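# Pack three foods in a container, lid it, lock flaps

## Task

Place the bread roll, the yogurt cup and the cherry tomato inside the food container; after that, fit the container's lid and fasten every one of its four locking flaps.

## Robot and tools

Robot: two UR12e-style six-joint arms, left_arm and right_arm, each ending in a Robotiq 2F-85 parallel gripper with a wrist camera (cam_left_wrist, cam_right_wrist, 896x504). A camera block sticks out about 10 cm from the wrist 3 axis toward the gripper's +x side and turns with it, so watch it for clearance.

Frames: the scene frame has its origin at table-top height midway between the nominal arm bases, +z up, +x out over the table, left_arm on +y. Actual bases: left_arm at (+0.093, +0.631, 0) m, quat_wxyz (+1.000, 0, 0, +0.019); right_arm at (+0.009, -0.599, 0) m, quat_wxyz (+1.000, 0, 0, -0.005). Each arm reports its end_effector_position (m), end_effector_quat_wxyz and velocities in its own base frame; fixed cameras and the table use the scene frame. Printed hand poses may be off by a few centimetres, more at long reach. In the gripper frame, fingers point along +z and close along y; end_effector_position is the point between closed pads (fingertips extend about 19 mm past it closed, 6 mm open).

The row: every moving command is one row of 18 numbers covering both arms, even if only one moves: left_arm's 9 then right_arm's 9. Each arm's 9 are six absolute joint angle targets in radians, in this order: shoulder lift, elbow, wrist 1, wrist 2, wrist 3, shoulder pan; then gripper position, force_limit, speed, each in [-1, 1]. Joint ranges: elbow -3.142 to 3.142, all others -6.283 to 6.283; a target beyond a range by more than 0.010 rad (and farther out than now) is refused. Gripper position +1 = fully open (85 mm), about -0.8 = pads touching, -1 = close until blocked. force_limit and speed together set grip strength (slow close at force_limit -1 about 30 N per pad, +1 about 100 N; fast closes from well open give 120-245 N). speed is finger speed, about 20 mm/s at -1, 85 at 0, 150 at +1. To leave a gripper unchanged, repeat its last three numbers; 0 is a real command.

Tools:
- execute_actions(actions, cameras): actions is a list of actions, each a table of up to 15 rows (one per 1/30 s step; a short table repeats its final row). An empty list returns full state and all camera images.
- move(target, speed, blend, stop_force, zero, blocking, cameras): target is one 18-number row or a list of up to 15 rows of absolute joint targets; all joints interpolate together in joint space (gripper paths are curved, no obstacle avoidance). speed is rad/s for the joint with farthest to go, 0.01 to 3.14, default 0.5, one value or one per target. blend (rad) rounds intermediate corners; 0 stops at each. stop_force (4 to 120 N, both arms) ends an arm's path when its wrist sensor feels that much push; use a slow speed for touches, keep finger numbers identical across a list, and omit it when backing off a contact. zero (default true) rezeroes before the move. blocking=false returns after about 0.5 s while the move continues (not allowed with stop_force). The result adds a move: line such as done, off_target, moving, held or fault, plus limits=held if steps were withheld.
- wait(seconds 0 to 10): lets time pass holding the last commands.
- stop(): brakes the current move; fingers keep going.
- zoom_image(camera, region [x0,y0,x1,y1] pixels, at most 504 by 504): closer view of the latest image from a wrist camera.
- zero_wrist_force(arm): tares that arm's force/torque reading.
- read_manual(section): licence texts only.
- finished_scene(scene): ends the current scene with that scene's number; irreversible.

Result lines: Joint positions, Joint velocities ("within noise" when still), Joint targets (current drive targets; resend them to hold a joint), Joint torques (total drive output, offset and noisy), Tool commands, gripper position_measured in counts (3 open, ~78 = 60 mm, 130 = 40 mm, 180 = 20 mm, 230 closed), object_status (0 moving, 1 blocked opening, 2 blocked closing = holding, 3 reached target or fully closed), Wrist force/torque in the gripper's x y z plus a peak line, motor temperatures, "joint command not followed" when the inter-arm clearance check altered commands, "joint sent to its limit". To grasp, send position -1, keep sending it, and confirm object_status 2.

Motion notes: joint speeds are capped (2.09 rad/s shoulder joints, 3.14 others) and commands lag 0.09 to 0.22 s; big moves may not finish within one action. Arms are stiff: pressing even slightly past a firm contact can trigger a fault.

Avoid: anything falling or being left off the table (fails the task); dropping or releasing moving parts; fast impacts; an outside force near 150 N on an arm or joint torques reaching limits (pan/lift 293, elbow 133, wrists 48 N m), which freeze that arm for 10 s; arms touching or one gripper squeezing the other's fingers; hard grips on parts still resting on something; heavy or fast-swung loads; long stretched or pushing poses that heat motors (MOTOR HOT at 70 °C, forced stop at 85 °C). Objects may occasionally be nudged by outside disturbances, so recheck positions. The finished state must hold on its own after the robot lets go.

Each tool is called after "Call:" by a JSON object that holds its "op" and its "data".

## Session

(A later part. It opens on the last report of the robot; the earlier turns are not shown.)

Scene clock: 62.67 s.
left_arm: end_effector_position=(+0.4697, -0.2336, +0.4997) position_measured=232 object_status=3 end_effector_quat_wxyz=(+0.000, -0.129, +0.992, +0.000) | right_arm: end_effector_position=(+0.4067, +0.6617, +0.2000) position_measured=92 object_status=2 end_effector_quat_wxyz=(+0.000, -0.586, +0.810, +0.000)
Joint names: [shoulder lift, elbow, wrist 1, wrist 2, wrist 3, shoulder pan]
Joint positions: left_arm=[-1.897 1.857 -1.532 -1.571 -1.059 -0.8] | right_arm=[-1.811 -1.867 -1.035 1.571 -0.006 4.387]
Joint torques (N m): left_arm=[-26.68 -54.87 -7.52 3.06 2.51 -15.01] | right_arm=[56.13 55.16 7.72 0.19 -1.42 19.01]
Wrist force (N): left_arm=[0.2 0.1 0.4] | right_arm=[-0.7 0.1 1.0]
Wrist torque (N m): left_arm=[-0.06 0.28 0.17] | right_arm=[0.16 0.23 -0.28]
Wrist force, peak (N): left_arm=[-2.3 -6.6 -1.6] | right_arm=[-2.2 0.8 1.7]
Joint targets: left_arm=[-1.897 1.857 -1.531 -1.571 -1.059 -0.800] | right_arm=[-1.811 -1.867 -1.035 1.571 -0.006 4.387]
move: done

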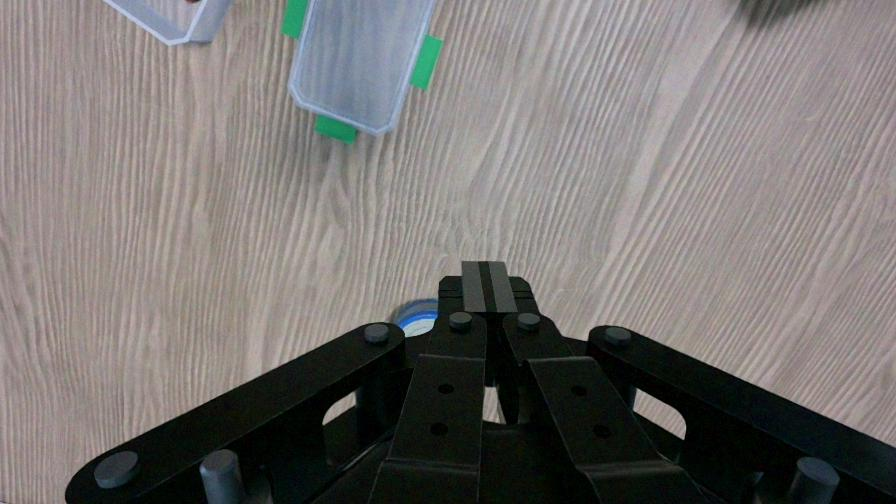

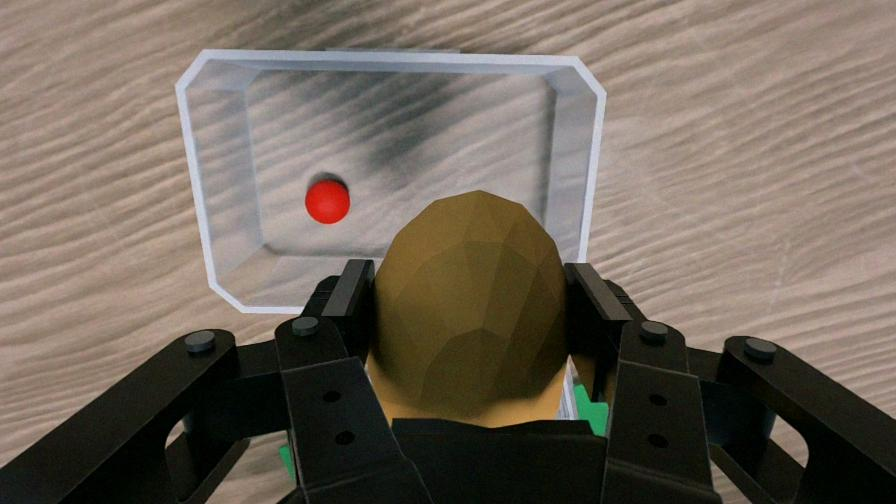

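Call:
{"op": "move", "data": {"target": [[-1.8967,1.8574,-1.5315,-1.5708,-1.059,-0.8,-1,-1,0,-1.9033,-1.9562,-0.8529,1.5708,-0.011,4.382,-1,-1,-1],[-1.8967,1.8574,-1.5315,-1.5708,-1.059,-0.8,-1,-1,0,-1.9988,-1.9951,-0.7185,1.5708,-0.011,4.382,-1,-1,-1]], "speed": [0.4,0.15], "stop_force": 8, "cameras": ["cam_right_wrist"]}}

Scene clock: 65.63 s.
left_arm: end_effector_position=(+0.4697, -0.2336, +0.4997) position_measured=232 object_status=3 end_effector_quat_wxyz=(+0.000, -0.129, +0.992, +0.000) | right_arm: end_effector_position=(+0.4082, +0.6533, +0.0239) position_measured=92 object_status=2 end_effector_quat_wxyz=(+0.000, -0.586, +0.811, +0.000)
Joint names: [shoulder lift, elbow, wrist 1, wrist 2, wrist 3, shoulder pan]
Joint positions: left_arm=[-1.897 1.857 -1.532 -1.571 -1.059 -0.8] | right_arm=[-1.999 -1.995 -0.719 1.571 -0.011 4.382]
Joint torques (N m): left_arm=[-29.47 -56.31 -7 3.27 2.78 -16.35] | right_arm=[65.68 26.15 7.32 -0.04 -2.15 -12.1]
Wrist force (N): left_arm=[-0.3 -0.2 0.4] | right_arm=[-0.8 0.2 0.5]
Wrist torque (N m): left_arm=[-0.11 0.36 0.17] | right_arm=[0.24 0.21 -0.23]
Wrist force, peak (N): left_arm=[-0.3 0.2 0.8] | right_arm=[-0.4 0.0 2.9]
Joint targets: left_arm=[-1.897 1.857 -1.531 -1.571 -1.059 -0.800] | right_arm=[-1.999 -1.995 -0.719 1.571 -0.011 4.382]
move: done
Images, in order (width x height): cam_right_wrist 896x504.

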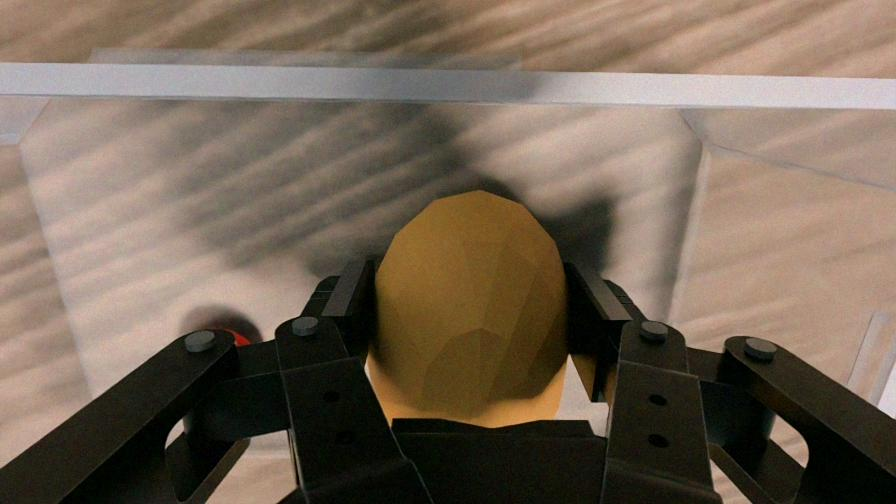

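Call:
{"op": "move", "data": {"target": [[-1.8967,1.8574,-1.5315,-1.5708,-1.059,-0.8,-1,-1,0,-1.9988,-1.9951,-0.7185,1.5708,-0.011,4.382,0.65,-1,-1],[-1.8967,1.8574,-1.5315,-1.5708,-1.059,-0.8,-1,-1,0,-1.87,-1.94,-0.9024,1.5708,-0.011,4.382,0.65,-1,-1],[-1.8967,1.8574,-1.5315,-1.5708,-1.059,-0.8,-1,-1,0,-1.8885,-1.9099,-0.914,1.5708,-0.0757,4.3173,-1,-1,0],[-1.8967,1.8574,-1.5315,-1.5708,-1.059,-0.8,-1,-1,0,-2.0004,-1.9638,-0.7482,1.5708,-0.0757,4.3173,-1,-1,0],[-1.8967,1.8574,-1.5315,-1.5708,-1.059,-0.8,-1,-1,0,-1.9867,-1.986,-0.7397,1.5708,-0.023,4.37,-1,-1,0],[-1.8967,1.8574,-1.5315,-1.5708,-1.059,-0.8,-1,-1,0,-1.811,-1.867,-1.035,1.5708,-0.023,4.37,-1,-1,0]], "speed": [0.3,0.3,0.4,0.3,0.08,0.4], "cameras": ["cam_right_wrist"]}}

Scene clock: 74.13 s.
left_arm: end_effector_position=(+0.4697, -0.2336, +0.4997) position_measured=232 object_status=3 end_effector_quat_wxyz=(+0.000, -0.129, +0.992, +0.000) | right_arm: end_effector_position=(+0.4181, +0.6543, +0.1996) position_measured=232 object_status=3 end_effector_quat_wxyz=(+0.000, -0.586, +0.811, +0.000)
Joint names: [shoulder lift, elbow, wrist 1, wrist 2, wrist 3, shoulder pan]
Joint positions: left_arm=[-1.897 1.857 -1.532 -1.571 -1.059 -0.8] | right_arm=[-1.811 -1.867 -1.035 1.571 -0.023 4.37]
Joint torques (N m): left_arm=[-27.95 -54.87 -6.84 3.26 2.9 -16.05] | right_arm=[81.28 54.67 1.73 0.06 2.29 21.16]
Wrist force (N): left_arm=[0.1 0.0 0.5] | right_arm=[-1.0 -0.3 0.4]
Wrist torque (N m): left_arm=[-0.08 0.31 0.17] | right_arm=[0.09 0.28 -0.40]
Wrist force, peak (N): left_arm=[-0.1 -0.1 1.1] | right_arm=[-1.2 -3.0 0.0]
Joint targets: left_arm=[-1.897 1.857 -1.531 -1.571 -1.059 -0.800] | right_arm=[-1.811 -1.867 -1.035 1.571 -0.023 4.370]
move: done
Images, in order (width x height): cam_right_wrist 896x504.

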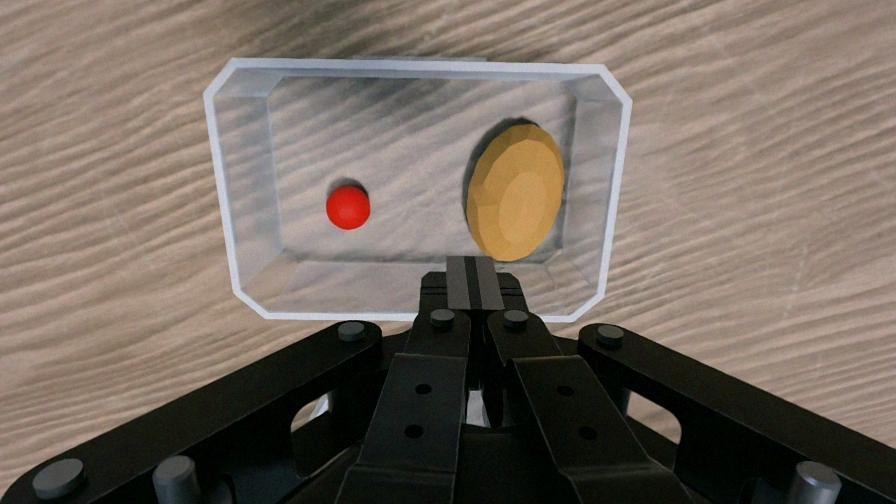

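Call:
{"op": "move", "data": {"target": [[-1.8967,1.8574,-1.5315,-1.5708,-1.059,-0.8,-1,-1,0,-1.3882,-2.0178,-1.3064,1.5708,-0.023,4.25,-1,-1,0],[-1.8967,1.8574,-1.5315,-1.5708,-1.059,-0.8,-1,-1,0,-1.35,-2.3,-2.45,-1.68,-0.05,4.25,1,-1,0]], "speed": 1.2, "cameras": ["all"]}}

Scene clock: 81.37 s.
left_arm: end_effector_position=(+0.4697, -0.2336, +0.4997) position_measured=232 object_status=3 end_effector_quat_wxyz=(+0.000, -0.129, +0.992, +0.000) | right_arm: end_effector_position=(+0.4246, +0.5308, +0.4339) position_measured=3 object_status=0 end_effector_quat_wxyz=(-0.418, +0.511, +0.385, +0.645)
Joint names: [shoulder lift, elbow, wrist 1, wrist 2, wrist 3, shoulder pan]
Joint positions: left_arm=[-1.897 1.857 -1.532 -1.571 -1.059 -0.8] | right_arm=[-1.35 -2.3 -2.45 -1.68 -0.05 4.25]
Joint torques (N m): left_arm=[-27.58 -55.22 -6.57 3.14 2.68 -15.1] | right_arm=[38.72 34.81 0.86 -1.89 -2.37 -4.99]
Wrist force (N): left_arm=[-0.1 -0.1 0.8] | right_arm=[0.5 -1.1 0.5]
Wrist torque (N m): left_arm=[-0.09 0.33 0.16] | right_arm=[-0.15 -0.29 0.12]
Wrist force, peak (N): left_arm=[0.1 0.2 0.9] | right_arm=[-4.3 0.7 3.0]
Joint targets: left_arm=[-1.897 1.857 -1.531 -1.571 -1.059 -0.800] | right_arm=[-1.350 -2.300 -2.450 -1.680 -0.050 4.250]
move: done

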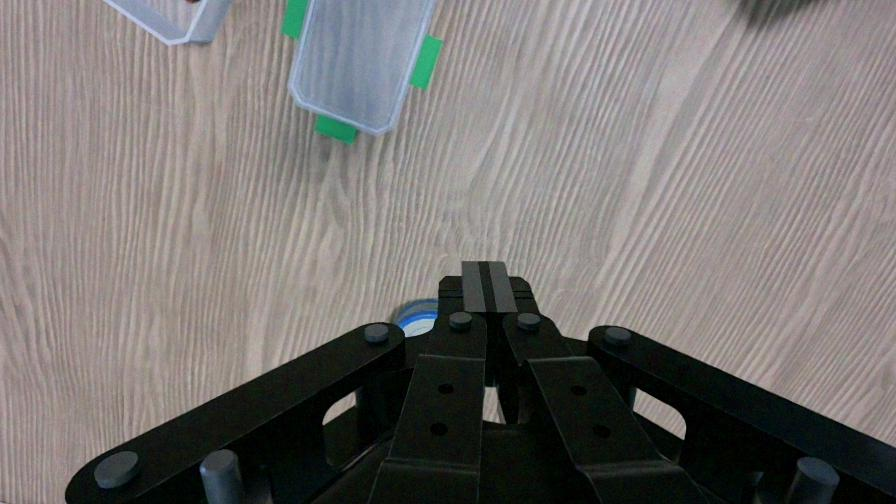

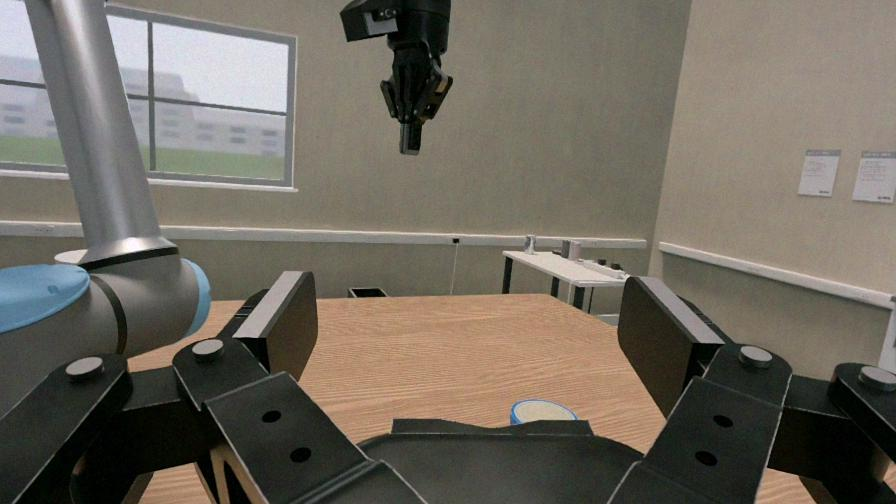

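Call:
{"op": "move", "data": {"target": [-1.8967,1.8574,-1.5315,-1.5708,-1.059,-0.8,-1,-1,0,-1.622,-2.5813,-2.5197,-1.6925,-0.0571,4.2583,1,-1,0], "speed": 0.5, "cameras": ["cam_right_wrist"]}}

Scene clock: 82.63 s.
left_arm: end_effector_position=(+0.4697, -0.2336, +0.4997) position_measured=232 object_status=3 end_effector_quat_wxyz=(+0.000, -0.129, +0.992, +0.000) | right_arm: end_effector_position=(+0.3510, +0.4007, +0.0653) position_measured=3 object_status=3 end_effector_quat_wxyz=(-0.315, +0.684, +0.494, +0.436)
Joint names: [shoulder lift, elbow, wrist 1, wrist 2, wrist 3, shoulder pan]
Joint positions: left_arm=[-1.897 1.857 -1.532 -1.571 -1.059 -0.8] | right_arm=[-1.622 -2.581 -2.52 -1.692 -0.057 4.258]
Joint torques (N m): left_arm=[-26.88 -55.99 -6.05 3.2 2.72 -15.52] | right_arm=[22.48 14.37 -2.65 -2.45 -2.07 17.54]
Wrist force (N): left_arm=[-0.1 0.0 0.8] | right_arm=[-0.6 -0.2 0.2]
Wrist torque (N m): left_arm=[-0.07 0.33 0.17] | right_arm=[0.14 -0.12 0.07]
Wrist force, peak (N): left_arm=[-0.2 0.1 0.8] | right_arm=[6.1 -0.2 2.8]
Joint targets: left_arm=[-1.897 1.857 -1.531 -1.571 -1.059 -0.800] | right_arm=[-1.622 -2.581 -2.520 -1.692 -0.057 4.258]
move: done
Images, in order (width x height): cam_right_wrist 896x504.

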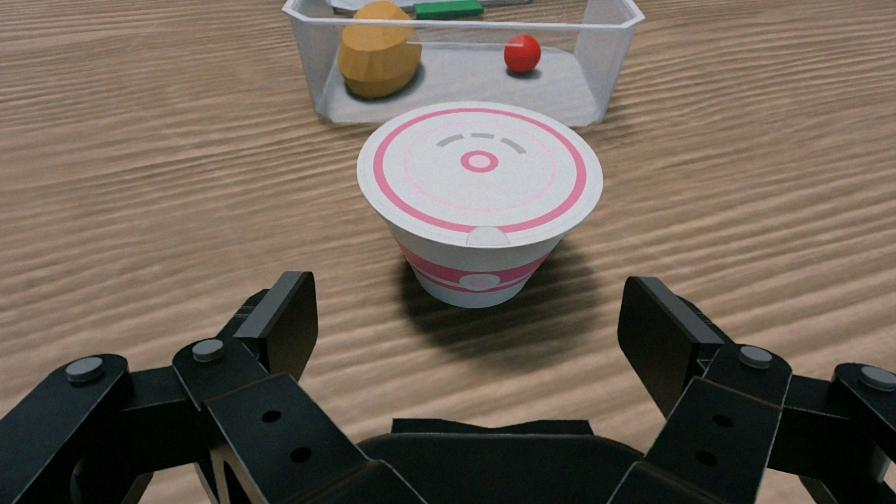

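Call:
{"op": "move", "data": {"target": [[-1.8967,1.8574,-1.5315,-1.5708,-1.059,-0.8,-1,-1,0,-1.622,-2.5813,-2.5197,-1.6925,-0.0571,4.2433,1,-1,0],[-1.8967,1.8574,-1.5315,-1.5708,-1.059,-0.8,-1,-1,0,-1.8142,-2.4696,-2.4377,-1.6632,-0.0432,4.2777,1,-1,0]], "speed": 0.15, "stop_force": 5, "cameras": ["cam_right_wrist"]}}

Scene clock: 85.27 s.
left_arm: end_effector_position=(+0.4697, -0.2336, +0.4997) position_measured=232 object_status=3 end_effector_quat_wxyz=(+0.000, -0.129, +0.992, +0.000) | right_arm: end_effector_position=(+0.3828, +0.4731, +0.0270) position_measured=3 object_status=3 end_effector_quat_wxyz=(-0.312, +0.687, +0.489, +0.438)
Joint names: [shoulder lift, elbow, wrist 1, wrist 2, wrist 3, shoulder pan]
Joint positions: left_arm=[-1.897 1.857 -1.532 -1.571 -1.059 -0.8] | right_arm=[-1.814 -2.47 -2.438 -1.663 -0.043 4.278]
Joint torques (N m): left_arm=[-30.12 -56.08 -6.44 3.18 2.53 -14.91] | right_arm=[33.7 29.45 3.33 1.65 2.06 18.29]
Wrist force (N): left_arm=[0.1 0.0 0.5] | right_arm=[0.5 -0.4 0.3]
Wrist torque (N m): left_arm=[-0.07 0.30 0.17] | right_arm=[0.07 -0.17 -0.12]
Wrist force, peak (N): left_arm=[-0.1 0.1 0.9] | right_arm=[0.0 -0.7 2.2]
Joint targets: left_arm=[-1.897 1.857 -1.531 -1.571 -1.059 -0.800] | right_arm=[-1.814 -2.470 -2.438 -1.663 -0.043 4.278]
move: done
Images, in order (width x height): cam_right_wrist 896x504.

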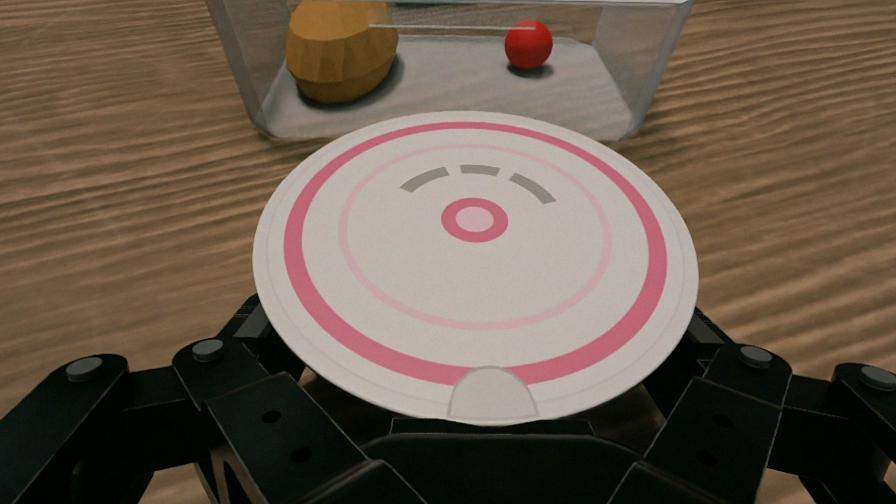

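Call:
{"op": "move", "data": {"target": [[-1.8967,1.8574,-1.5315,-1.5708,-1.059,-0.8,-1,-1,0,-1.8142,-2.4696,-2.4377,-1.6632,-0.0432,4.2777,-1,-1,-1],[-1.8967,1.8574,-1.5315,-1.5708,-1.059,-0.8,-1,-1,0,-1.5404,-2.3874,-2.7937,-1.6632,-0.0432,4.2777,-1,-1,-1]], "speed": 0.3, "cameras": ["cam_right_wrist"]}}

Call:
{"op": "move", "data": {"target": [-1.8967,1.8574,-1.5315,-1.5708,-1.059,-0.8,-1,-1,0,-1.9462,-1.6976,-3.6885,-1.6159,-0.0783,4.3028,-1,-1,-1], "speed": 0.5, "cameras": ["all"]}}

Scene clock: 88.33 s.
left_arm: end_effector_position=(+0.4697, -0.2336, +0.4997) position_measured=232 object_status=3 end_effector_quat_wxyz=(+0.000, -0.129, +0.992, +0.000) | right_arm: end_effector_position=(+0.3828, +0.4731, +0.1601) position_measured=30 object_status=2 end_effector_quat_wxyz=(-0.312, +0.687, +0.489, +0.438)
Joint names: [shoulder lift, elbow, wrist 1, wrist 2, wrist 3, shoulder pan]
Joint positions: left_arm=[-1.897 1.857 -1.532 -1.571 -1.059 -0.8] | right_arm=[-1.541 -2.387 -2.794 -1.663 -0.043 4.278]
Joint torques (N m): left_arm=[-26.39 -55.81 -6.35 3.52 3.02 -16.53] | right_arm=[42.69 43.88 -2.19 0.92 1.83 15.87]
Wrist force (N): left_arm=[0.3 -0.2 0.6] | right_arm=[-0.9 0.0 1.5]
Wrist torque (N m): left_arm=[-0.11 0.27 0.17] | right_arm=[0.16 -0.29 -0.12]
Wrist force, peak (N): left_arm=[-0.3 -0.3 1.0] | right_arm=[4.3 -0.7 -2.9]
Joint targets: left_arm=[-1.897 1.857 -1.531 -1.571 -1.059 -0.800] | right_arm=[-1.540 -2.387 -2.794 -1.663 -0.043 4.278]
move: done
Images, in order (width x height): cam_right_wrist 896x504.

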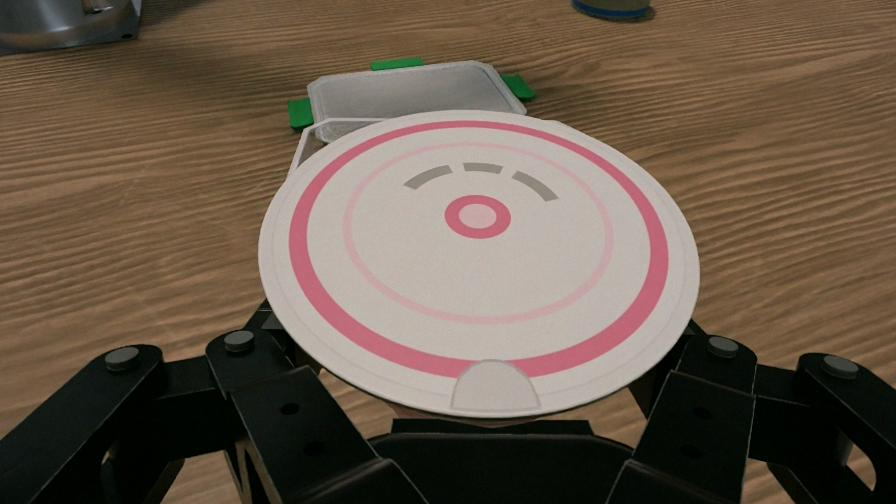

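Scene clock: 90.70 s.
left_arm: end_effector_position=(+0.4697, -0.2336, +0.4997) position_measured=232 object_status=3 end_effector_quat_wxyz=(+0.000, -0.129, +0.992, +0.000) | right_arm: end_effector_position=(+0.4519, +0.6357, +0.1700) position_measured=30 object_status=2 end_effector_quat_wxyz=(-0.152, +0.783, +0.566, +0.210)
Joint names: [shoulder lift, elbow, wrist 1, wrist 2, wrist 3, shoulder pan]
Joint positions: left_arm=[-1.897 1.857 -1.532 -1.571 -1.059 -0.8] | right_arm=[-1.946 -1.698 -3.688 -1.616 -0.078 4.303]
Joint torques (N m): left_arm=[-27.38 -55.41 -5.98 3 2.63 -13.89] | right_arm=[65.65 49.19 -5.33 2.02 -2.71 15.51]
Wrist force (N): left_arm=[-0.1 0.0 0.4] | right_arm=[-1.3 -0.2 2.0]
Wrist torque (N m): left_arm=[-0.08 0.33 0.17] | right_arm=[0.15 -0.03 -0.12]
Wrist force, peak (N): left_arm=[-0.1 0.1 0.9] | right_arm=[-1.8 0.1 2.3]
Joint targets: left_arm=[-1.897 1.857 -1.531 -1.571 -1.059 -0.800] | right_arm=[-1.946 -1.698 -3.688 -1.616 -0.078 4.303]
move: done

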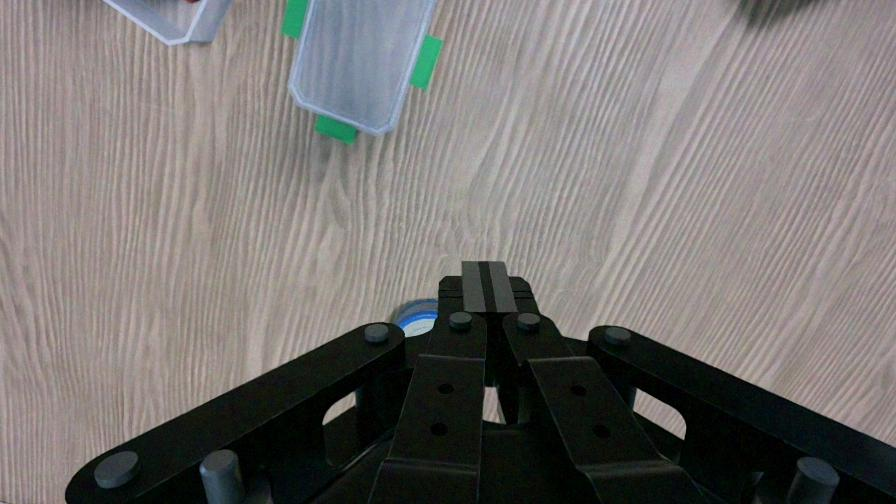

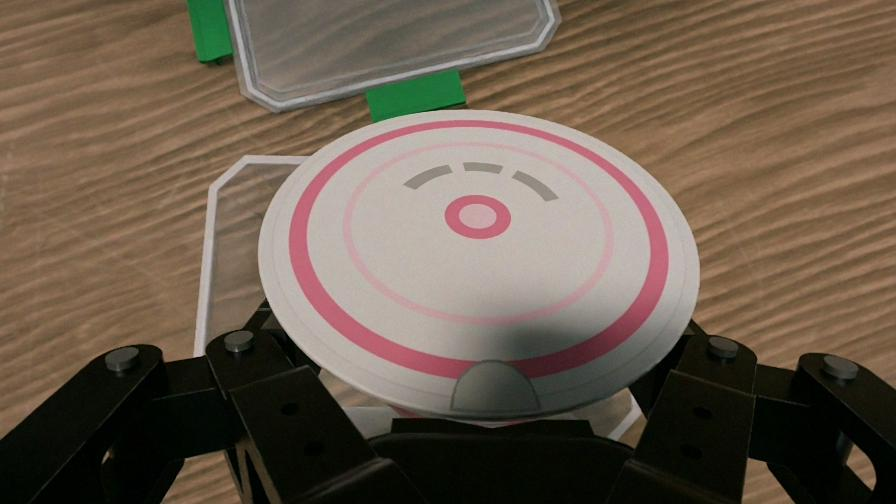

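Call:
{"op": "move", "data": {"target": [-1.8967,1.8574,-1.5315,-1.5708,-1.059,-0.8,-1,-1,0,-2.0625,-1.7813,-3.4885,-1.6159,-0.0783,4.3028,-1,-1,-1], "speed": 0.06, "stop_force": 4, "cameras": ["cam_right_wrist"]}}

Scene clock: 95.13 s.
left_arm: end_effector_position=(+0.4697, -0.2336, +0.4997) position_measured=232 object_status=3 end_effector_quat_wxyz=(+0.000, -0.129, +0.992, +0.000) | right_arm: end_effector_position=(+0.4519, +0.6357, +0.0460) position_measured=30 object_status=2 end_effector_quat_wxyz=(-0.152, +0.783, +0.566, +0.210)
Joint names: [shoulder lift, elbow, wrist 1, wrist 2, wrist 3, shoulder pan]
Joint positions: left_arm=[-1.897 1.857 -1.532 -1.571 -1.059 -0.8] | right_arm=[-2.062 -1.781 -3.488 -1.616 -0.078 4.303]
Joint torques (N m): left_arm=[-29.54 -56.16 -5.69 3.13 2.49 -13.41] | right_arm=[66.59 23.13 0.31 1.07 -2.37 14.48]
Wrist force (N): left_arm=[0.1 0.0 0.6] | right_arm=[-1.2 -1.0 1.9]
Wrist torque (N m): left_arm=[-0.08 0.30 0.17] | right_arm=[-0.03 0.00 -0.13]
Wrist force, peak (N): left_arm=[-0.1 -0.1 1.1] | right_arm=[-1.3 -0.3 2.8]
Joint targets: left_arm=[-1.897 1.857 -1.531 -1.571 -1.059 -0.800] | right_arm=[-2.062 -1.781 -3.488 -1.616 -0.078 4.303]
move: done
Images, in order (width x height): cam_right_wrist 896x504.

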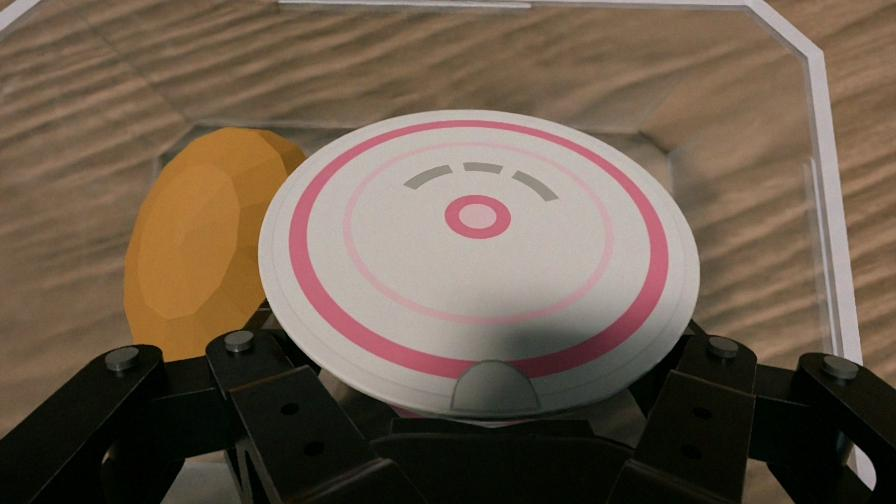

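Call:
{"op": "move", "data": {"target": [-1.8967,1.8574,-1.5315,-1.5708,-1.059,-0.8,-1,-1,0,-2.0712,-1.7852,-3.4759,-1.6159,-0.0783,4.3028,-1,-1,-1], "speed": 0.02, "stop_force": 4, "cameras": ["cam_right_wrist"]}}

Scene clock: 96.90 s.
left_arm: end_effector_position=(+0.4697, -0.2336, +0.4997) position_measured=232 object_status=3 end_effector_quat_wxyz=(+0.000, -0.129, +0.992, +0.000) | right_arm: end_effector_position=(+0.4519, +0.6357, +0.0419) position_measured=30 object_status=2 end_effector_quat_wxyz=(-0.152, +0.783, +0.566, +0.210)
Joint names: [shoulder lift, elbow, wrist 1, wrist 2, wrist 3, shoulder pan]
Joint positions: left_arm=[-1.897 1.857 -1.532 -1.571 -1.059 -0.8] | right_arm=[-2.067 -1.783 -3.482 -1.616 -0.078 4.303]
Joint torques (N m): left_arm=[-27.03 -55.32 -5.73 3.14 3.08 -14.75] | right_arm=[87.78 42.46 -5.69 0.83 -2.49 14.38]
Wrist force (N): left_arm=[0.1 -0.1 0.5] | right_arm=[1.1 -0.3 -3.0]
Wrist torque (N m): left_arm=[-0.09 0.30 0.17] | right_arm=[0.09 0.04 -0.12]
Wrist force, peak (N): left_arm=[-0.2 0.2 0.8] | right_arm=[3.1 -0.6 -6.7]
Joint targets: left_arm=[-1.897 1.857 -1.531 -1.571 -1.059 -0.800] | right_arm=[-2.067 -1.783 -3.482 -1.616 -0.078 4.303]
move: contact (right_arm)
Images, in order (width x height): cam_right_wrist 896x504.

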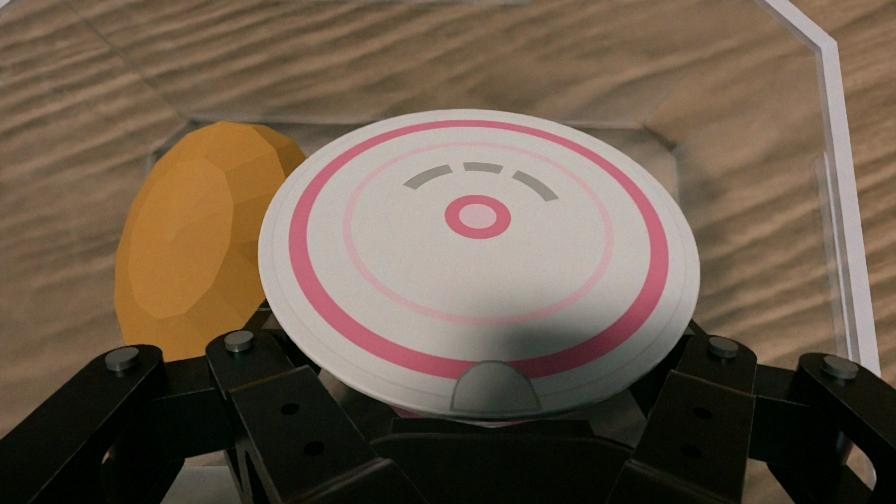

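Call:
{"op": "move", "data": {"target": [-1.8967,1.8574,-1.5315,-1.5708,-1.059,-0.8,-1,-1,0,-2.067,-1.783,-3.482,-1.6159,-0.0783,4.3028,1,-1,-1], "cameras": ["cam_right_wrist"]}}

Scene clock: 98.23 s.
left_arm: end_effector_position=(+0.4697, -0.2336, +0.4997) position_measured=232 object_status=3 end_effector_quat_wxyz=(+0.000, -0.129, +0.992, +0.000) | right_arm: end_effector_position=(+0.4520, +0.6359, +0.0420) position_measured=3 object_status=0 end_effector_quat_wxyz=(-0.152, +0.783, +0.566, +0.210)
Joint names: [shoulder lift, elbow, wrist 1, wrist 2, wrist 3, shoulder pan]
Joint positions: left_arm=[-1.897 1.857 -1.532 -1.571 -1.059 -0.8] | right_arm=[-2.067 -1.783 -3.482 -1.616 -0.078 4.303]
Joint torques (N m): left_arm=[-28.34 -56.78 -5.55 3.12 2.62 -13.17] | right_arm=[71.68 42.23 -1.1 0.63 -2.55 12.91]
Wrist force (N): left_arm=[-0.2 0.3 0.6] | right_arm=[-0.6 -1.1 0.3]
Wrist torque (N m): left_arm=[-0.04 0.35 0.17] | right_arm=[-0.05 0.03 -0.13]
Wrist force, peak (N): left_arm=[0.1 0.0 0.9] | right_arm=[0.8 -1.0 -3.2]
Joint targets: left_arm=[-1.897 1.857 -1.531 -1.571 -1.059 -0.800] | right_arm=[-2.067 -1.783 -3.482 -1.616 -0.078 4.303]
move: done
Images, in order (width x height): cam_right_wrist 896x504.

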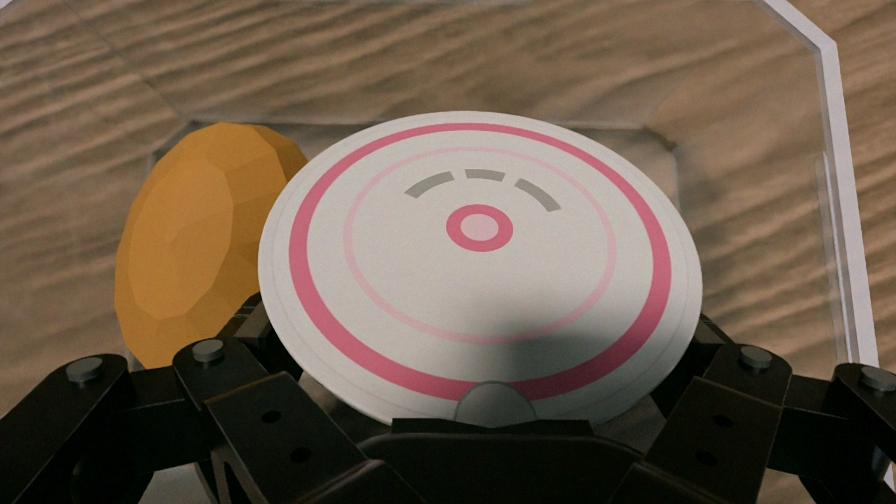

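Call:
{"op": "move", "data": {"target": [[-1.8967,1.8574,-1.5315,-1.5708,-1.059,-0.8,-1,-1,0,-2.1807,-1.5845,-3.8278,-1.5914,-0.075,4.313,1,-1,-1],[-1.8967,1.8574,-1.5315,-1.5708,-1.059,-0.8,-1,-1,0,-2.3189,-1.3772,-4.1579,-1.5708,-0.0714,4.3218,1,-1,-1]], "speed": 0.15, "stop_force": 10, "cameras": ["cam_right_wrist"]}}

Scene clock: 104.30 s.
left_arm: end_effector_position=(+0.4697, -0.2336, +0.4997) position_measured=232 object_status=3 end_effector_quat_wxyz=(+0.000, -0.129, +0.992, +0.000) | right_arm: end_effector_position=(+0.4591, +0.6576, +0.0449) position_measured=3 object_status=3 end_effector_quat_wxyz=(+0.000, +0.810, +0.586, +0.000)
Joint names: [shoulder lift, elbow, wrist 1, wrist 2, wrist 3, shoulder pan]
Joint positions: left_arm=[-1.897 1.857 -1.532 -1.571 -1.059 -0.8] | right_arm=[-2.319 -1.377 -4.158 -1.571 -0.071 4.322]
Joint torques (N m): left_arm=[-28.52 -55.49 -5.24 3.6 2.76 -15.44] | right_arm=[87.94 45.79 -7.89 1.86 1.76 18.97]
Wrist force (N): left_arm=[-0.3 0.0 0.6] | right_arm=[-0.3 0.1 0.1]
Wrist torque (N m): left_arm=[-0.08 0.36 0.17] | right_arm=[0.22 0.11 -0.34]
Wrist force, peak (N): left_arm=[-0.1 0.1 1.0] | right_arm=[2.9 -0.3 -16.2]
Joint targets: left_arm=[-1.897 1.857 -1.531 -1.571 -1.059 -0.800] | right_arm=[-2.319 -1.377 -4.158 -1.571 -0.071 4.322]
move: done
Images, in order (width x height): cam_right_wrist 896x504.

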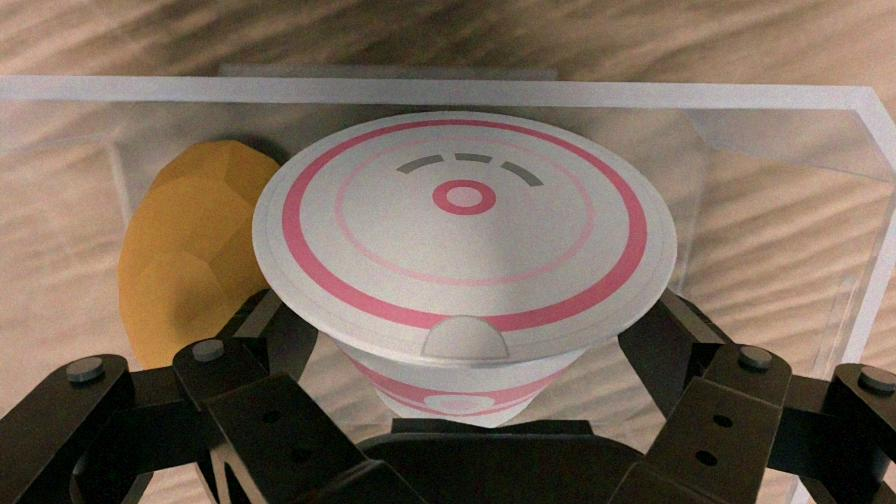

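Call:
{"op": "move", "data": {"target": [[-1.8967,1.8574,-1.5315,-1.5708,-1.059,-0.8,-1,-1,0,-2.2752,-1.4576,-4.1212,-1.5708,-0.0743,4.3189,1,-1,-1],[-1.8967,1.8574,-1.5315,-1.5708,-1.059,-0.8,-1,-1,0,-2.1826,-1.3893,-4.2821,-1.5708,-0.0743,4.3189,1,-1,-1]], "speed": 0.12, "stop_force": 6, "cameras": ["cam_right_wrist"]}}

Scene clock: 107.70 s.
left_arm: end_effector_position=(+0.4697, -0.2336, +0.4997) position_measured=232 object_status=3 end_effector_quat_wxyz=(+0.000, -0.129, +0.992, +0.000) | right_arm: end_effector_position=(+0.4490, +0.6273, +0.1599) position_measured=3 object_status=3 end_effector_quat_wxyz=(+0.000, +0.810, +0.586, +0.000)
Joint names: [shoulder lift, elbow, wrist 1, wrist 2, wrist 3, shoulder pan]
Joint positions: left_arm=[-1.897 1.857 -1.532 -1.571 -1.059 -0.8] | right_arm=[-2.183 -1.389 -4.282 -1.571 -0.074 4.319]
Joint torques (N m): left_arm=[-28.06 -55.21 -5.16 2.84 2.64 -13.99] | right_arm=[103.87 46.55 -7.88 0.39 -2.43 -12.95]
Wrist force (N): left_arm=[0.2 -0.1 0.3] | right_arm=[-0.5 0.1 -0.2]
Wrist torque (N m): left_arm=[-0.09 0.28 0.17] | right_arm=[0.16 0.16 -0.25]
Wrist force, peak (N): left_arm=[0.1 -0.3 0.9] | right_arm=[-1.7 0.2 1.1]
Joint targets: left_arm=[-1.897 1.857 -1.531 -1.571 -1.059 -0.800] | right_arm=[-2.183 -1.389 -4.282 -1.571 -0.074 4.319]
move: done
Images, in order (width x height): cam_right_wrist 896x504.

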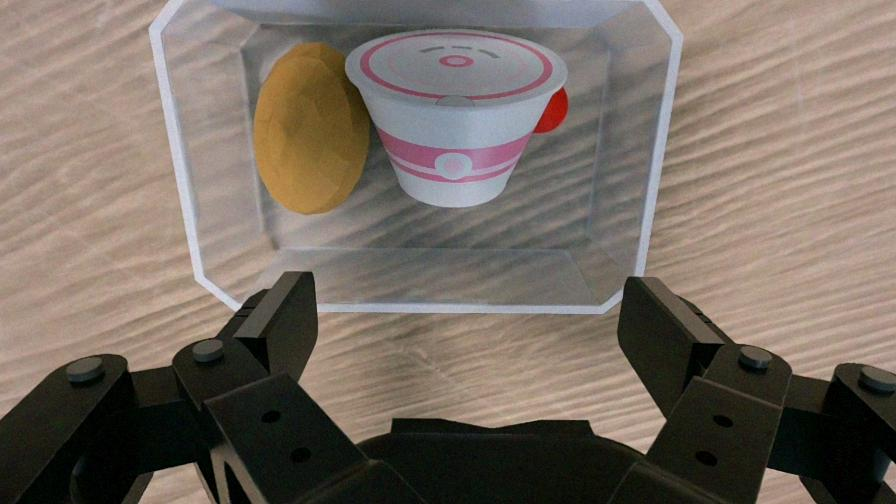

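Call:
{"op": "move", "data": {"target": [[-1.8967,1.8574,-1.5315,-1.5708,-1.059,-0.8,-1,-1,0,-2.2697,-1.2405,-4.3438,-1.5708,-0.0689,4.3241,-1,-1,0],[-1.8967,1.8574,-1.5315,-1.5708,-1.059,-0.8,-1,-1,0,-2.313,-1.2843,-4.2567,-1.5708,-0.0689,4.3241,-1,-1,0]], "speed": 0.3, "cameras": ["cam_right_wrist"]}}

Call:
{"op": "move", "data": {"target": [-1.8967,1.8574,-1.5315,-1.5708,-1.059,-0.8,-1,-1,0,-2.2164,-1.4557,-4.1819,-1.5708,-0.0751,4.3179,-1,-1,0], "speed": 0.06, "stop_force": 8, "cameras": ["cam_right_wrist"]}}

Scene clock: 110.93 s.
left_arm: end_effector_position=(+0.4697, -0.2336, +0.4997) position_measured=232 object_status=3 end_effector_quat_wxyz=(+0.000, -0.129, +0.992, +0.000) | right_arm: end_effector_position=(+0.4669, +0.6815, +0.0969) position_measured=232 object_status=3 end_effector_quat_wxyz=(+0.000, +0.811, +0.586, +0.000)
Joint names: [shoulder lift, elbow, wrist 1, wrist 2, wrist 3, shoulder pan]
Joint positions: left_arm=[-1.897 1.857 -1.532 -1.571 -1.059 -0.8] | right_arm=[-2.313 -1.284 -4.257 -1.571 -0.069 4.324]
Joint torques (N m): left_arm=[-26.92 -55.24 -4.69 2.86 2.76 -15.99] | right_arm=[89.31 26.2 -2.08 -0.04 1.51 15.74]
Wrist force (N): left_arm=[-0.3 -0.2 0.5] | right_arm=[-0.1 0.3 -0.6]
Wrist torque (N m): left_arm=[-0.10 0.36 0.17] | right_arm=[0.24 0.14 -0.35]
Wrist force, peak (N): left_arm=[-0.4 0.0 0.7] | right_arm=[-1.0 0.7 2.4]
Joint targets: left_arm=[-1.897 1.857 -1.531 -1.571 -1.059 -0.800] | right_arm=[-2.313 -1.284 -4.257 -1.571 -0.069 4.324]
move: done
Images, in order (width x height): cam_right_wrist 896x504.

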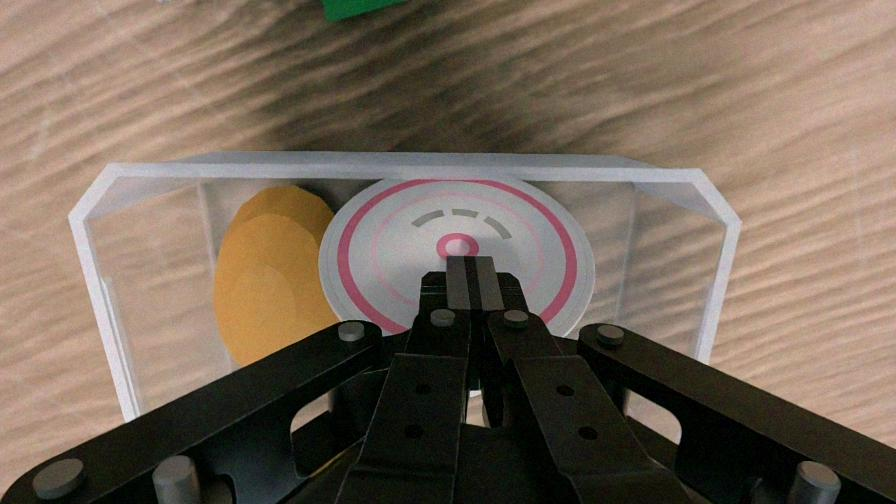

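Scene clock: 114.70 s.
left_arm: end_effector_position=(+0.4697, -0.2336, +0.4997) position_measured=232 object_status=3 end_effector_quat_wxyz=(+0.000, -0.129, +0.992, +0.000) | right_arm: end_effector_position=(+0.4459, +0.6179, +0.0970) position_measured=232 object_status=3 end_effector_quat_wxyz=(+0.000, +0.811, +0.586, +0.000)
Joint names: [shoulder lift, elbow, wrist 1, wrist 2, wrist 3, shoulder pan]
Joint positions: left_arm=[-1.897 1.857 -1.532 -1.571 -1.059 -0.8] | right_arm=[-2.216 -1.456 -4.182 -1.571 -0.075 4.318]
Joint torques (N m): left_arm=[-29.43 -56.01 -4.64 2.61 2.98 -12.19] | right_arm=[105.51 26.18 -1.82 0 -2.55 -14.19]
Wrist force (N): left_arm=[0.0 -0.3 0.6] | right_arm=[-0.4 -0.4 -0.5]
Wrist torque (N m): left_arm=[-0.12 0.32 0.17] | right_arm=[0.10 0.10 -0.20]
Wrist force, peak (N): left_arm=[-0.1 0.0 1.0] | right_arm=[-1.3 0.2 -0.6]
Joint targets: left_arm=[-1.897 1.857 -1.531 -1.571 -1.059 -0.800] | right_arm=[-2.216 -1.456 -4.182 -1.571 -0.075 4.318]
move: done
Images, in order (width x height): cam_right_wrist 896x504.

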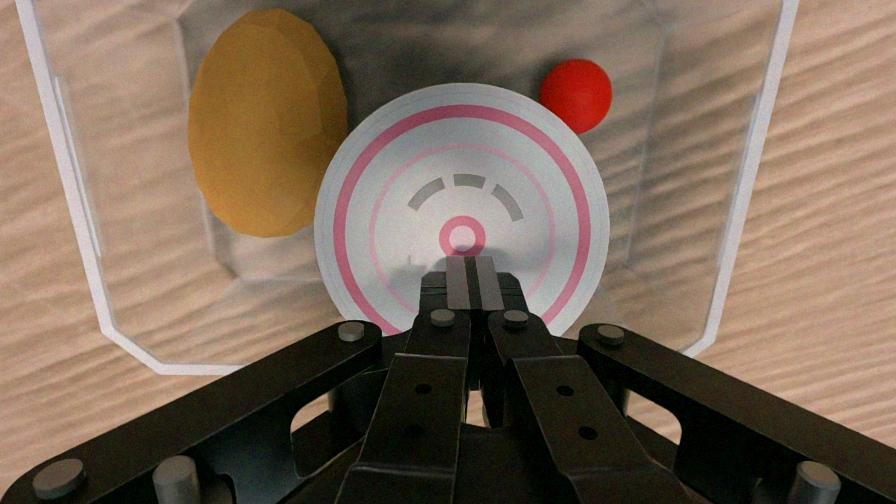

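Call:
{"op": "move", "data": {"target": [[-1.8967,1.8574,-1.5315,-1.5708,-1.059,-0.8,-1,-1,0,-2.1626,-1.3893,-4.3021,-1.5708,-0.0743,4.3179,-1,-1,0],[-1.8967,1.8574,-1.5315,-1.5708,-1.059,-0.8,-1,-1,0,-1.7,-1.95,-4.2,-1.5708,-0.0743,4.28,-1,-1,0]], "speed": 0.6, "blend": [0.05,0], "cameras": ["all"]}}

Scene clock: 116.63 s.
left_arm: end_effector_position=(+0.4697, -0.2336, +0.4997) position_measured=232 object_status=3 end_effector_quat_wxyz=(+0.000, -0.129, +0.992, +0.000) | right_arm: end_effector_position=(+0.3507, +0.3443, +0.2257) position_measured=232 object_status=3 end_effector_quat_wxyz=(-0.001, +0.822, +0.570, +0.002)
Joint names: [shoulder lift, elbow, wrist 1, wrist 2, wrist 3, shoulder pan]
Joint positions: left_arm=[-1.897 1.857 -1.532 -1.571 -1.059 -0.8] | right_arm=[-1.7 -1.95 -4.2 -1.571 -0.074 4.28]
Joint torques (N m): left_arm=[-25.96 -55.36 -4.68 2.98 2.8 -12.93] | right_arm=[59.02 25.35 -1.65 -0.97 2.21 -12.79]
Wrist force (N): left_arm=[-0.1 0.0 0.3] | right_arm=[-0.4 -0.4 0.5]
Wrist torque (N m): left_arm=[-0.09 0.33 0.17] | right_arm=[0.05 0.13 -0.35]
Wrist force, peak (N): left_arm=[-0.3 0.0 0.8] | right_arm=[-4.0 0.3 0.3]
Joint targets: left_arm=[-1.897 1.857 -1.531 -1.571 -1.059 -0.800] | right_arm=[-1.700 -1.950 -4.200 -1.571 -0.074 4.280]
move: done

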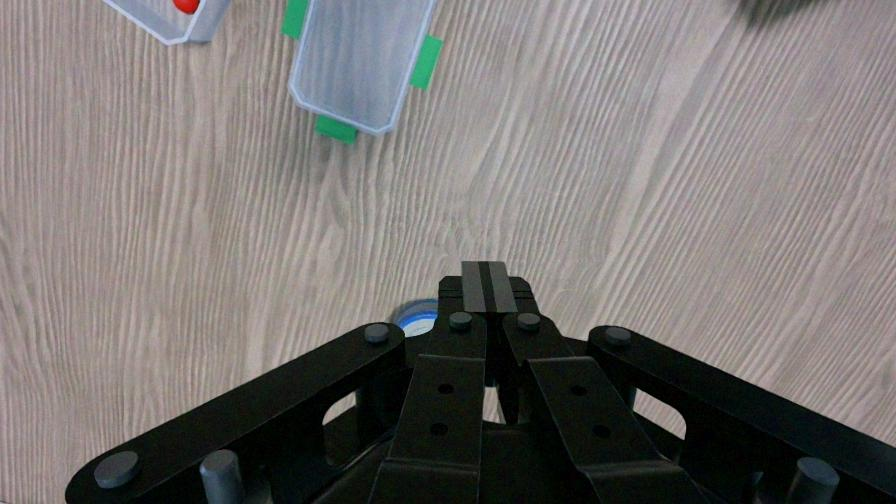

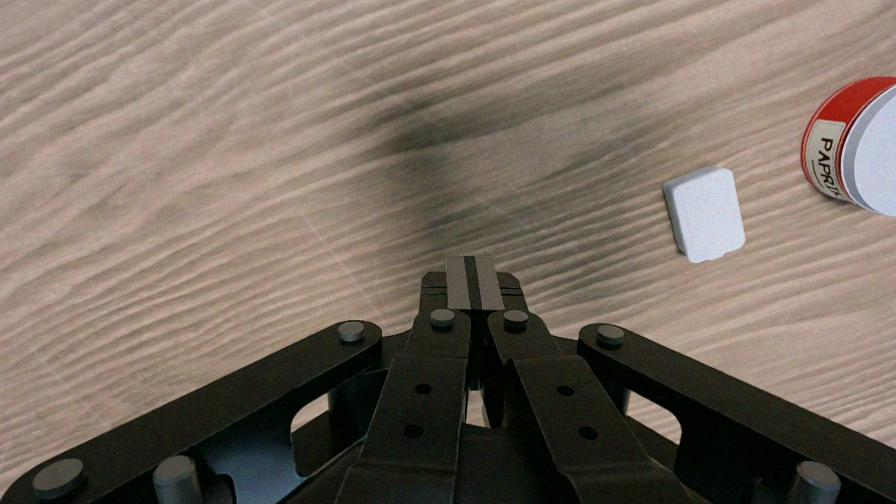

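Call:
{"op": "move", "data": {"target": [-1.5805,1.9559,-1.9462,-1.5708,-0.9872,-1.3558,1,-1,0,-1.4,-2.1,-4.2,-1.5708,-0.0743,4.28,-1,-1,0], "speed": 0.8, "cameras": ["cam_left_wrist"]}}

Scene clock: 118.10 s.
left_arm: end_effector_position=(+0.3080, -0.5935, +0.3000) position_measured=3 object_status=0 end_effector_quat_wxyz=(+0.000, +0.183, +0.983, +0.000) | right_arm: end_effector_position=(+0.3074, +0.2505, +0.2850) position_measured=232 object_status=3 end_effector_quat_wxyz=(-0.039, +0.819, +0.568, +0.066)
Joint names: [shoulder lift, elbow, wrist 1, wrist 2, wrist 3, shoulder pan]
Joint positions: left_arm=[-1.581 1.956 -1.946 -1.571 -0.987 -1.356] | right_arm=[-1.4 -2.1 -4.2 -1.571 -0.074 4.28]
Joint torques (N m): left_arm=[-25.97 -38.91 -7.21 -0.19 2.82 -10.99] | right_arm=[36.21 30.31 -5.6 0.23 1.88 -6.4]
Wrist force (N): left_arm=[0.0 0.2 0.1] | right_arm=[-0.3 -0.1 0.1]
Wrist torque (N m): left_arm=[-0.06 0.34 0.13] | right_arm=[0.09 0.07 -0.33]
Wrist force, peak (N): left_arm=[2.3 -5.4 3.1] | right_arm=[-1.7 0.1 -1.2]
Joint targets: left_arm=[-1.580 1.956 -1.946 -1.571 -0.987 -1.356] | right_arm=[-1.400 -2.100 -4.200 -1.571 -0.074 4.280]
move: done
Images, in order (width x height): cam_left_wrist 896x504.

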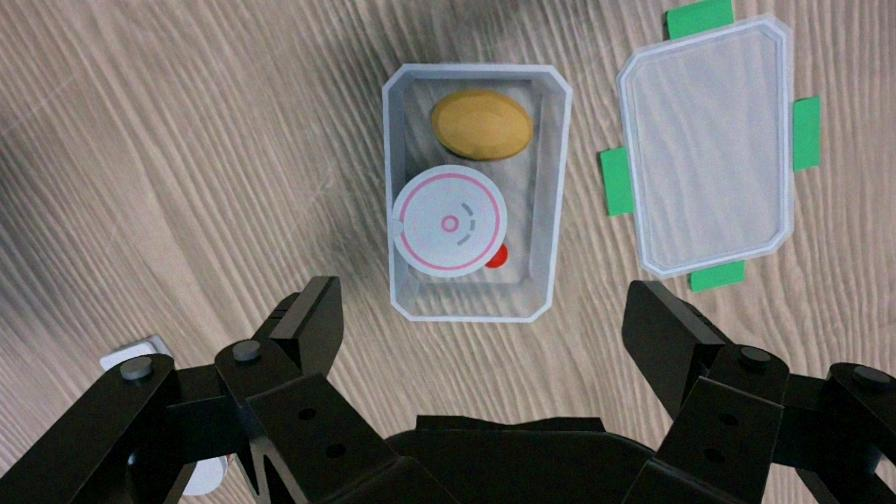

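Call:
{"op": "move", "data": {"target": [-1.8709,2.2889,-1.9888,-1.5708,0.6047,-1.0462,1,-1,0,-1.4,-2.1,-4.2,-1.5708,-0.0743,4.28,-1,-1,0], "speed": 0.8, "cameras": ["cam_left_wrist"]}}

Scene clock: 121.17 s.
left_arm: end_effector_position=(+0.3817, -0.3119, +0.2501) position_measured=3 object_status=3 end_effector_quat_wxyz=(+0.000, +0.735, +0.678, +0.000) | right_arm: end_effector_position=(+0.3074, +0.2504, +0.2850) position_measured=232 object_status=3 end_effector_quat_wxyz=(-0.039, +0.819, +0.568, +0.066)
Joint names: [shoulder lift, elbow, wrist 1, wrist 2, wrist 3, shoulder pan]
Joint positions: left_arm=[-1.871 2.289 -1.989 -1.571 0.605 -1.046] | right_arm=[-1.4 -2.1 -4.2 -1.571 -0.074 4.28]
Joint torques (N m): left_arm=[-26.33 -37.33 -7.42 -3.42 2.76 11.81] | right_arm=[37.88 29.55 -7 -0.15 1.97 17.47]
Wrist force (N): left_arm=[0.0 -0.2 -0.1] | right_arm=[-0.2 0.1 -0.1]
Wrist torque (N m): left_arm=[-0.10 0.32 0.16] | right_arm=[0.12 0.05 -0.33]
Wrist force, peak (N): left_arm=[0.2 -1.5 0.3] | right_arm=[-0.7 -0.1 0.5]
Joint targets: left_arm=[-1.871 2.289 -1.989 -1.571 0.605 -1.046] | right_arm=[-1.400 -2.100 -4.200 -1.571 -0.074 4.280]
move: done
Images, in order (width x height): cam_left_wrist 896x504.

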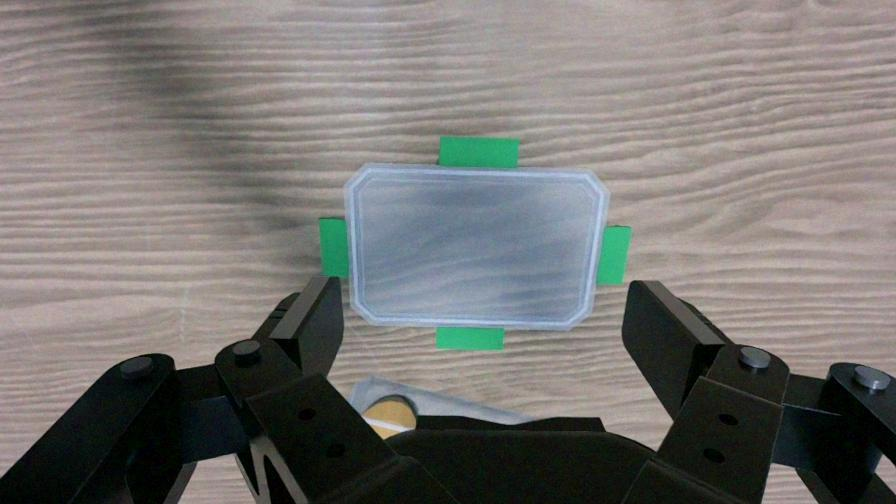

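Call:
{"op": "move", "data": {"target": [[-1.6316,2.4788,-2.418,-1.5708,0.6741,-1.0047,1,-1,0,-1.4,-2.1,-4.2,-1.5708,-0.0743,4.28,-1,-1,0],[-1.4848,2.5267,-2.6127,-1.5708,0.6741,-1.0047,1,-1,0,-1.4,-2.1,-4.2,-1.5708,-0.0743,4.28,-1,-1,0]], "speed": [0.5,0.15], "stop_force": 6, "cameras": ["cam_left_wrist"]}}

Scene clock: 124.87 s.
left_arm: end_effector_position=(+0.3942, -0.2956, +0.0138) position_measured=3 object_status=3 end_effector_quat_wxyz=(+0.000, +0.744, +0.668, +0.000) | right_arm: end_effector_position=(+0.3074, +0.2504, +0.2850) position_measured=232 object_status=3 end_effector_quat_wxyz=(-0.039, +0.819, +0.568, +0.066)
Joint names: [shoulder lift, elbow, wrist 1, wrist 2, wrist 3, shoulder pan]
Joint positions: left_arm=[-1.485 2.527 -2.613 -1.571 0.674 -1.005] | right_arm=[-1.4 -2.1 -4.2 -1.571 -0.074 4.28]
Joint torques (N m): left_arm=[-18.55 -19.54 -7.45 -3.7 2.72 14.85] | right_arm=[37.21 30.96 -7.12 -0.29 1.95 17.39]
Wrist force (N): left_arm=[-0.1 -0.2 0.4] | right_arm=[-0.4 0.1 -0.2]
Wrist torque (N m): left_arm=[-0.09 0.31 0.15] | right_arm=[0.13 0.11 -0.32]
Wrist force, peak (N): left_arm=[0.7 0.1 2.2] | right_arm=[-1.0 -0.2 0.1]
Joint targets: left_arm=[-1.485 2.527 -2.613 -1.571 0.674 -1.005] | right_arm=[-1.400 -2.100 -4.200 -1.571 -0.074 4.280]
move: done
Images, in order (width x height): cam_left_wrist 896x504.

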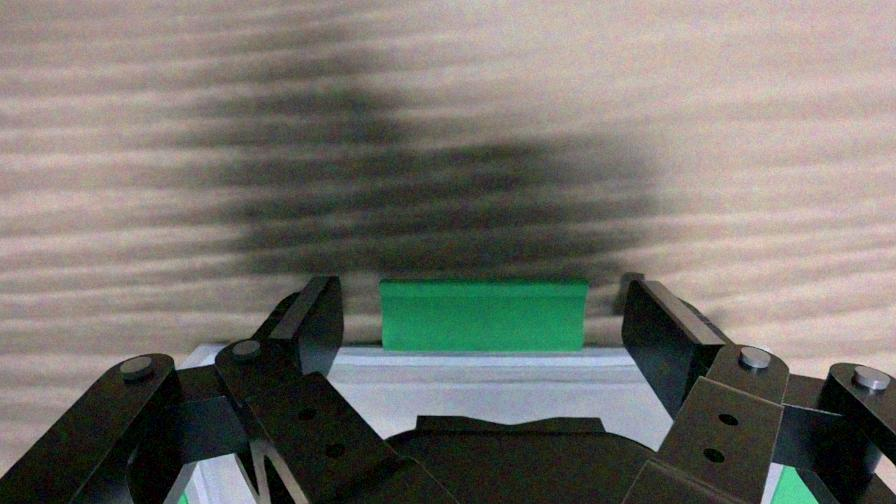

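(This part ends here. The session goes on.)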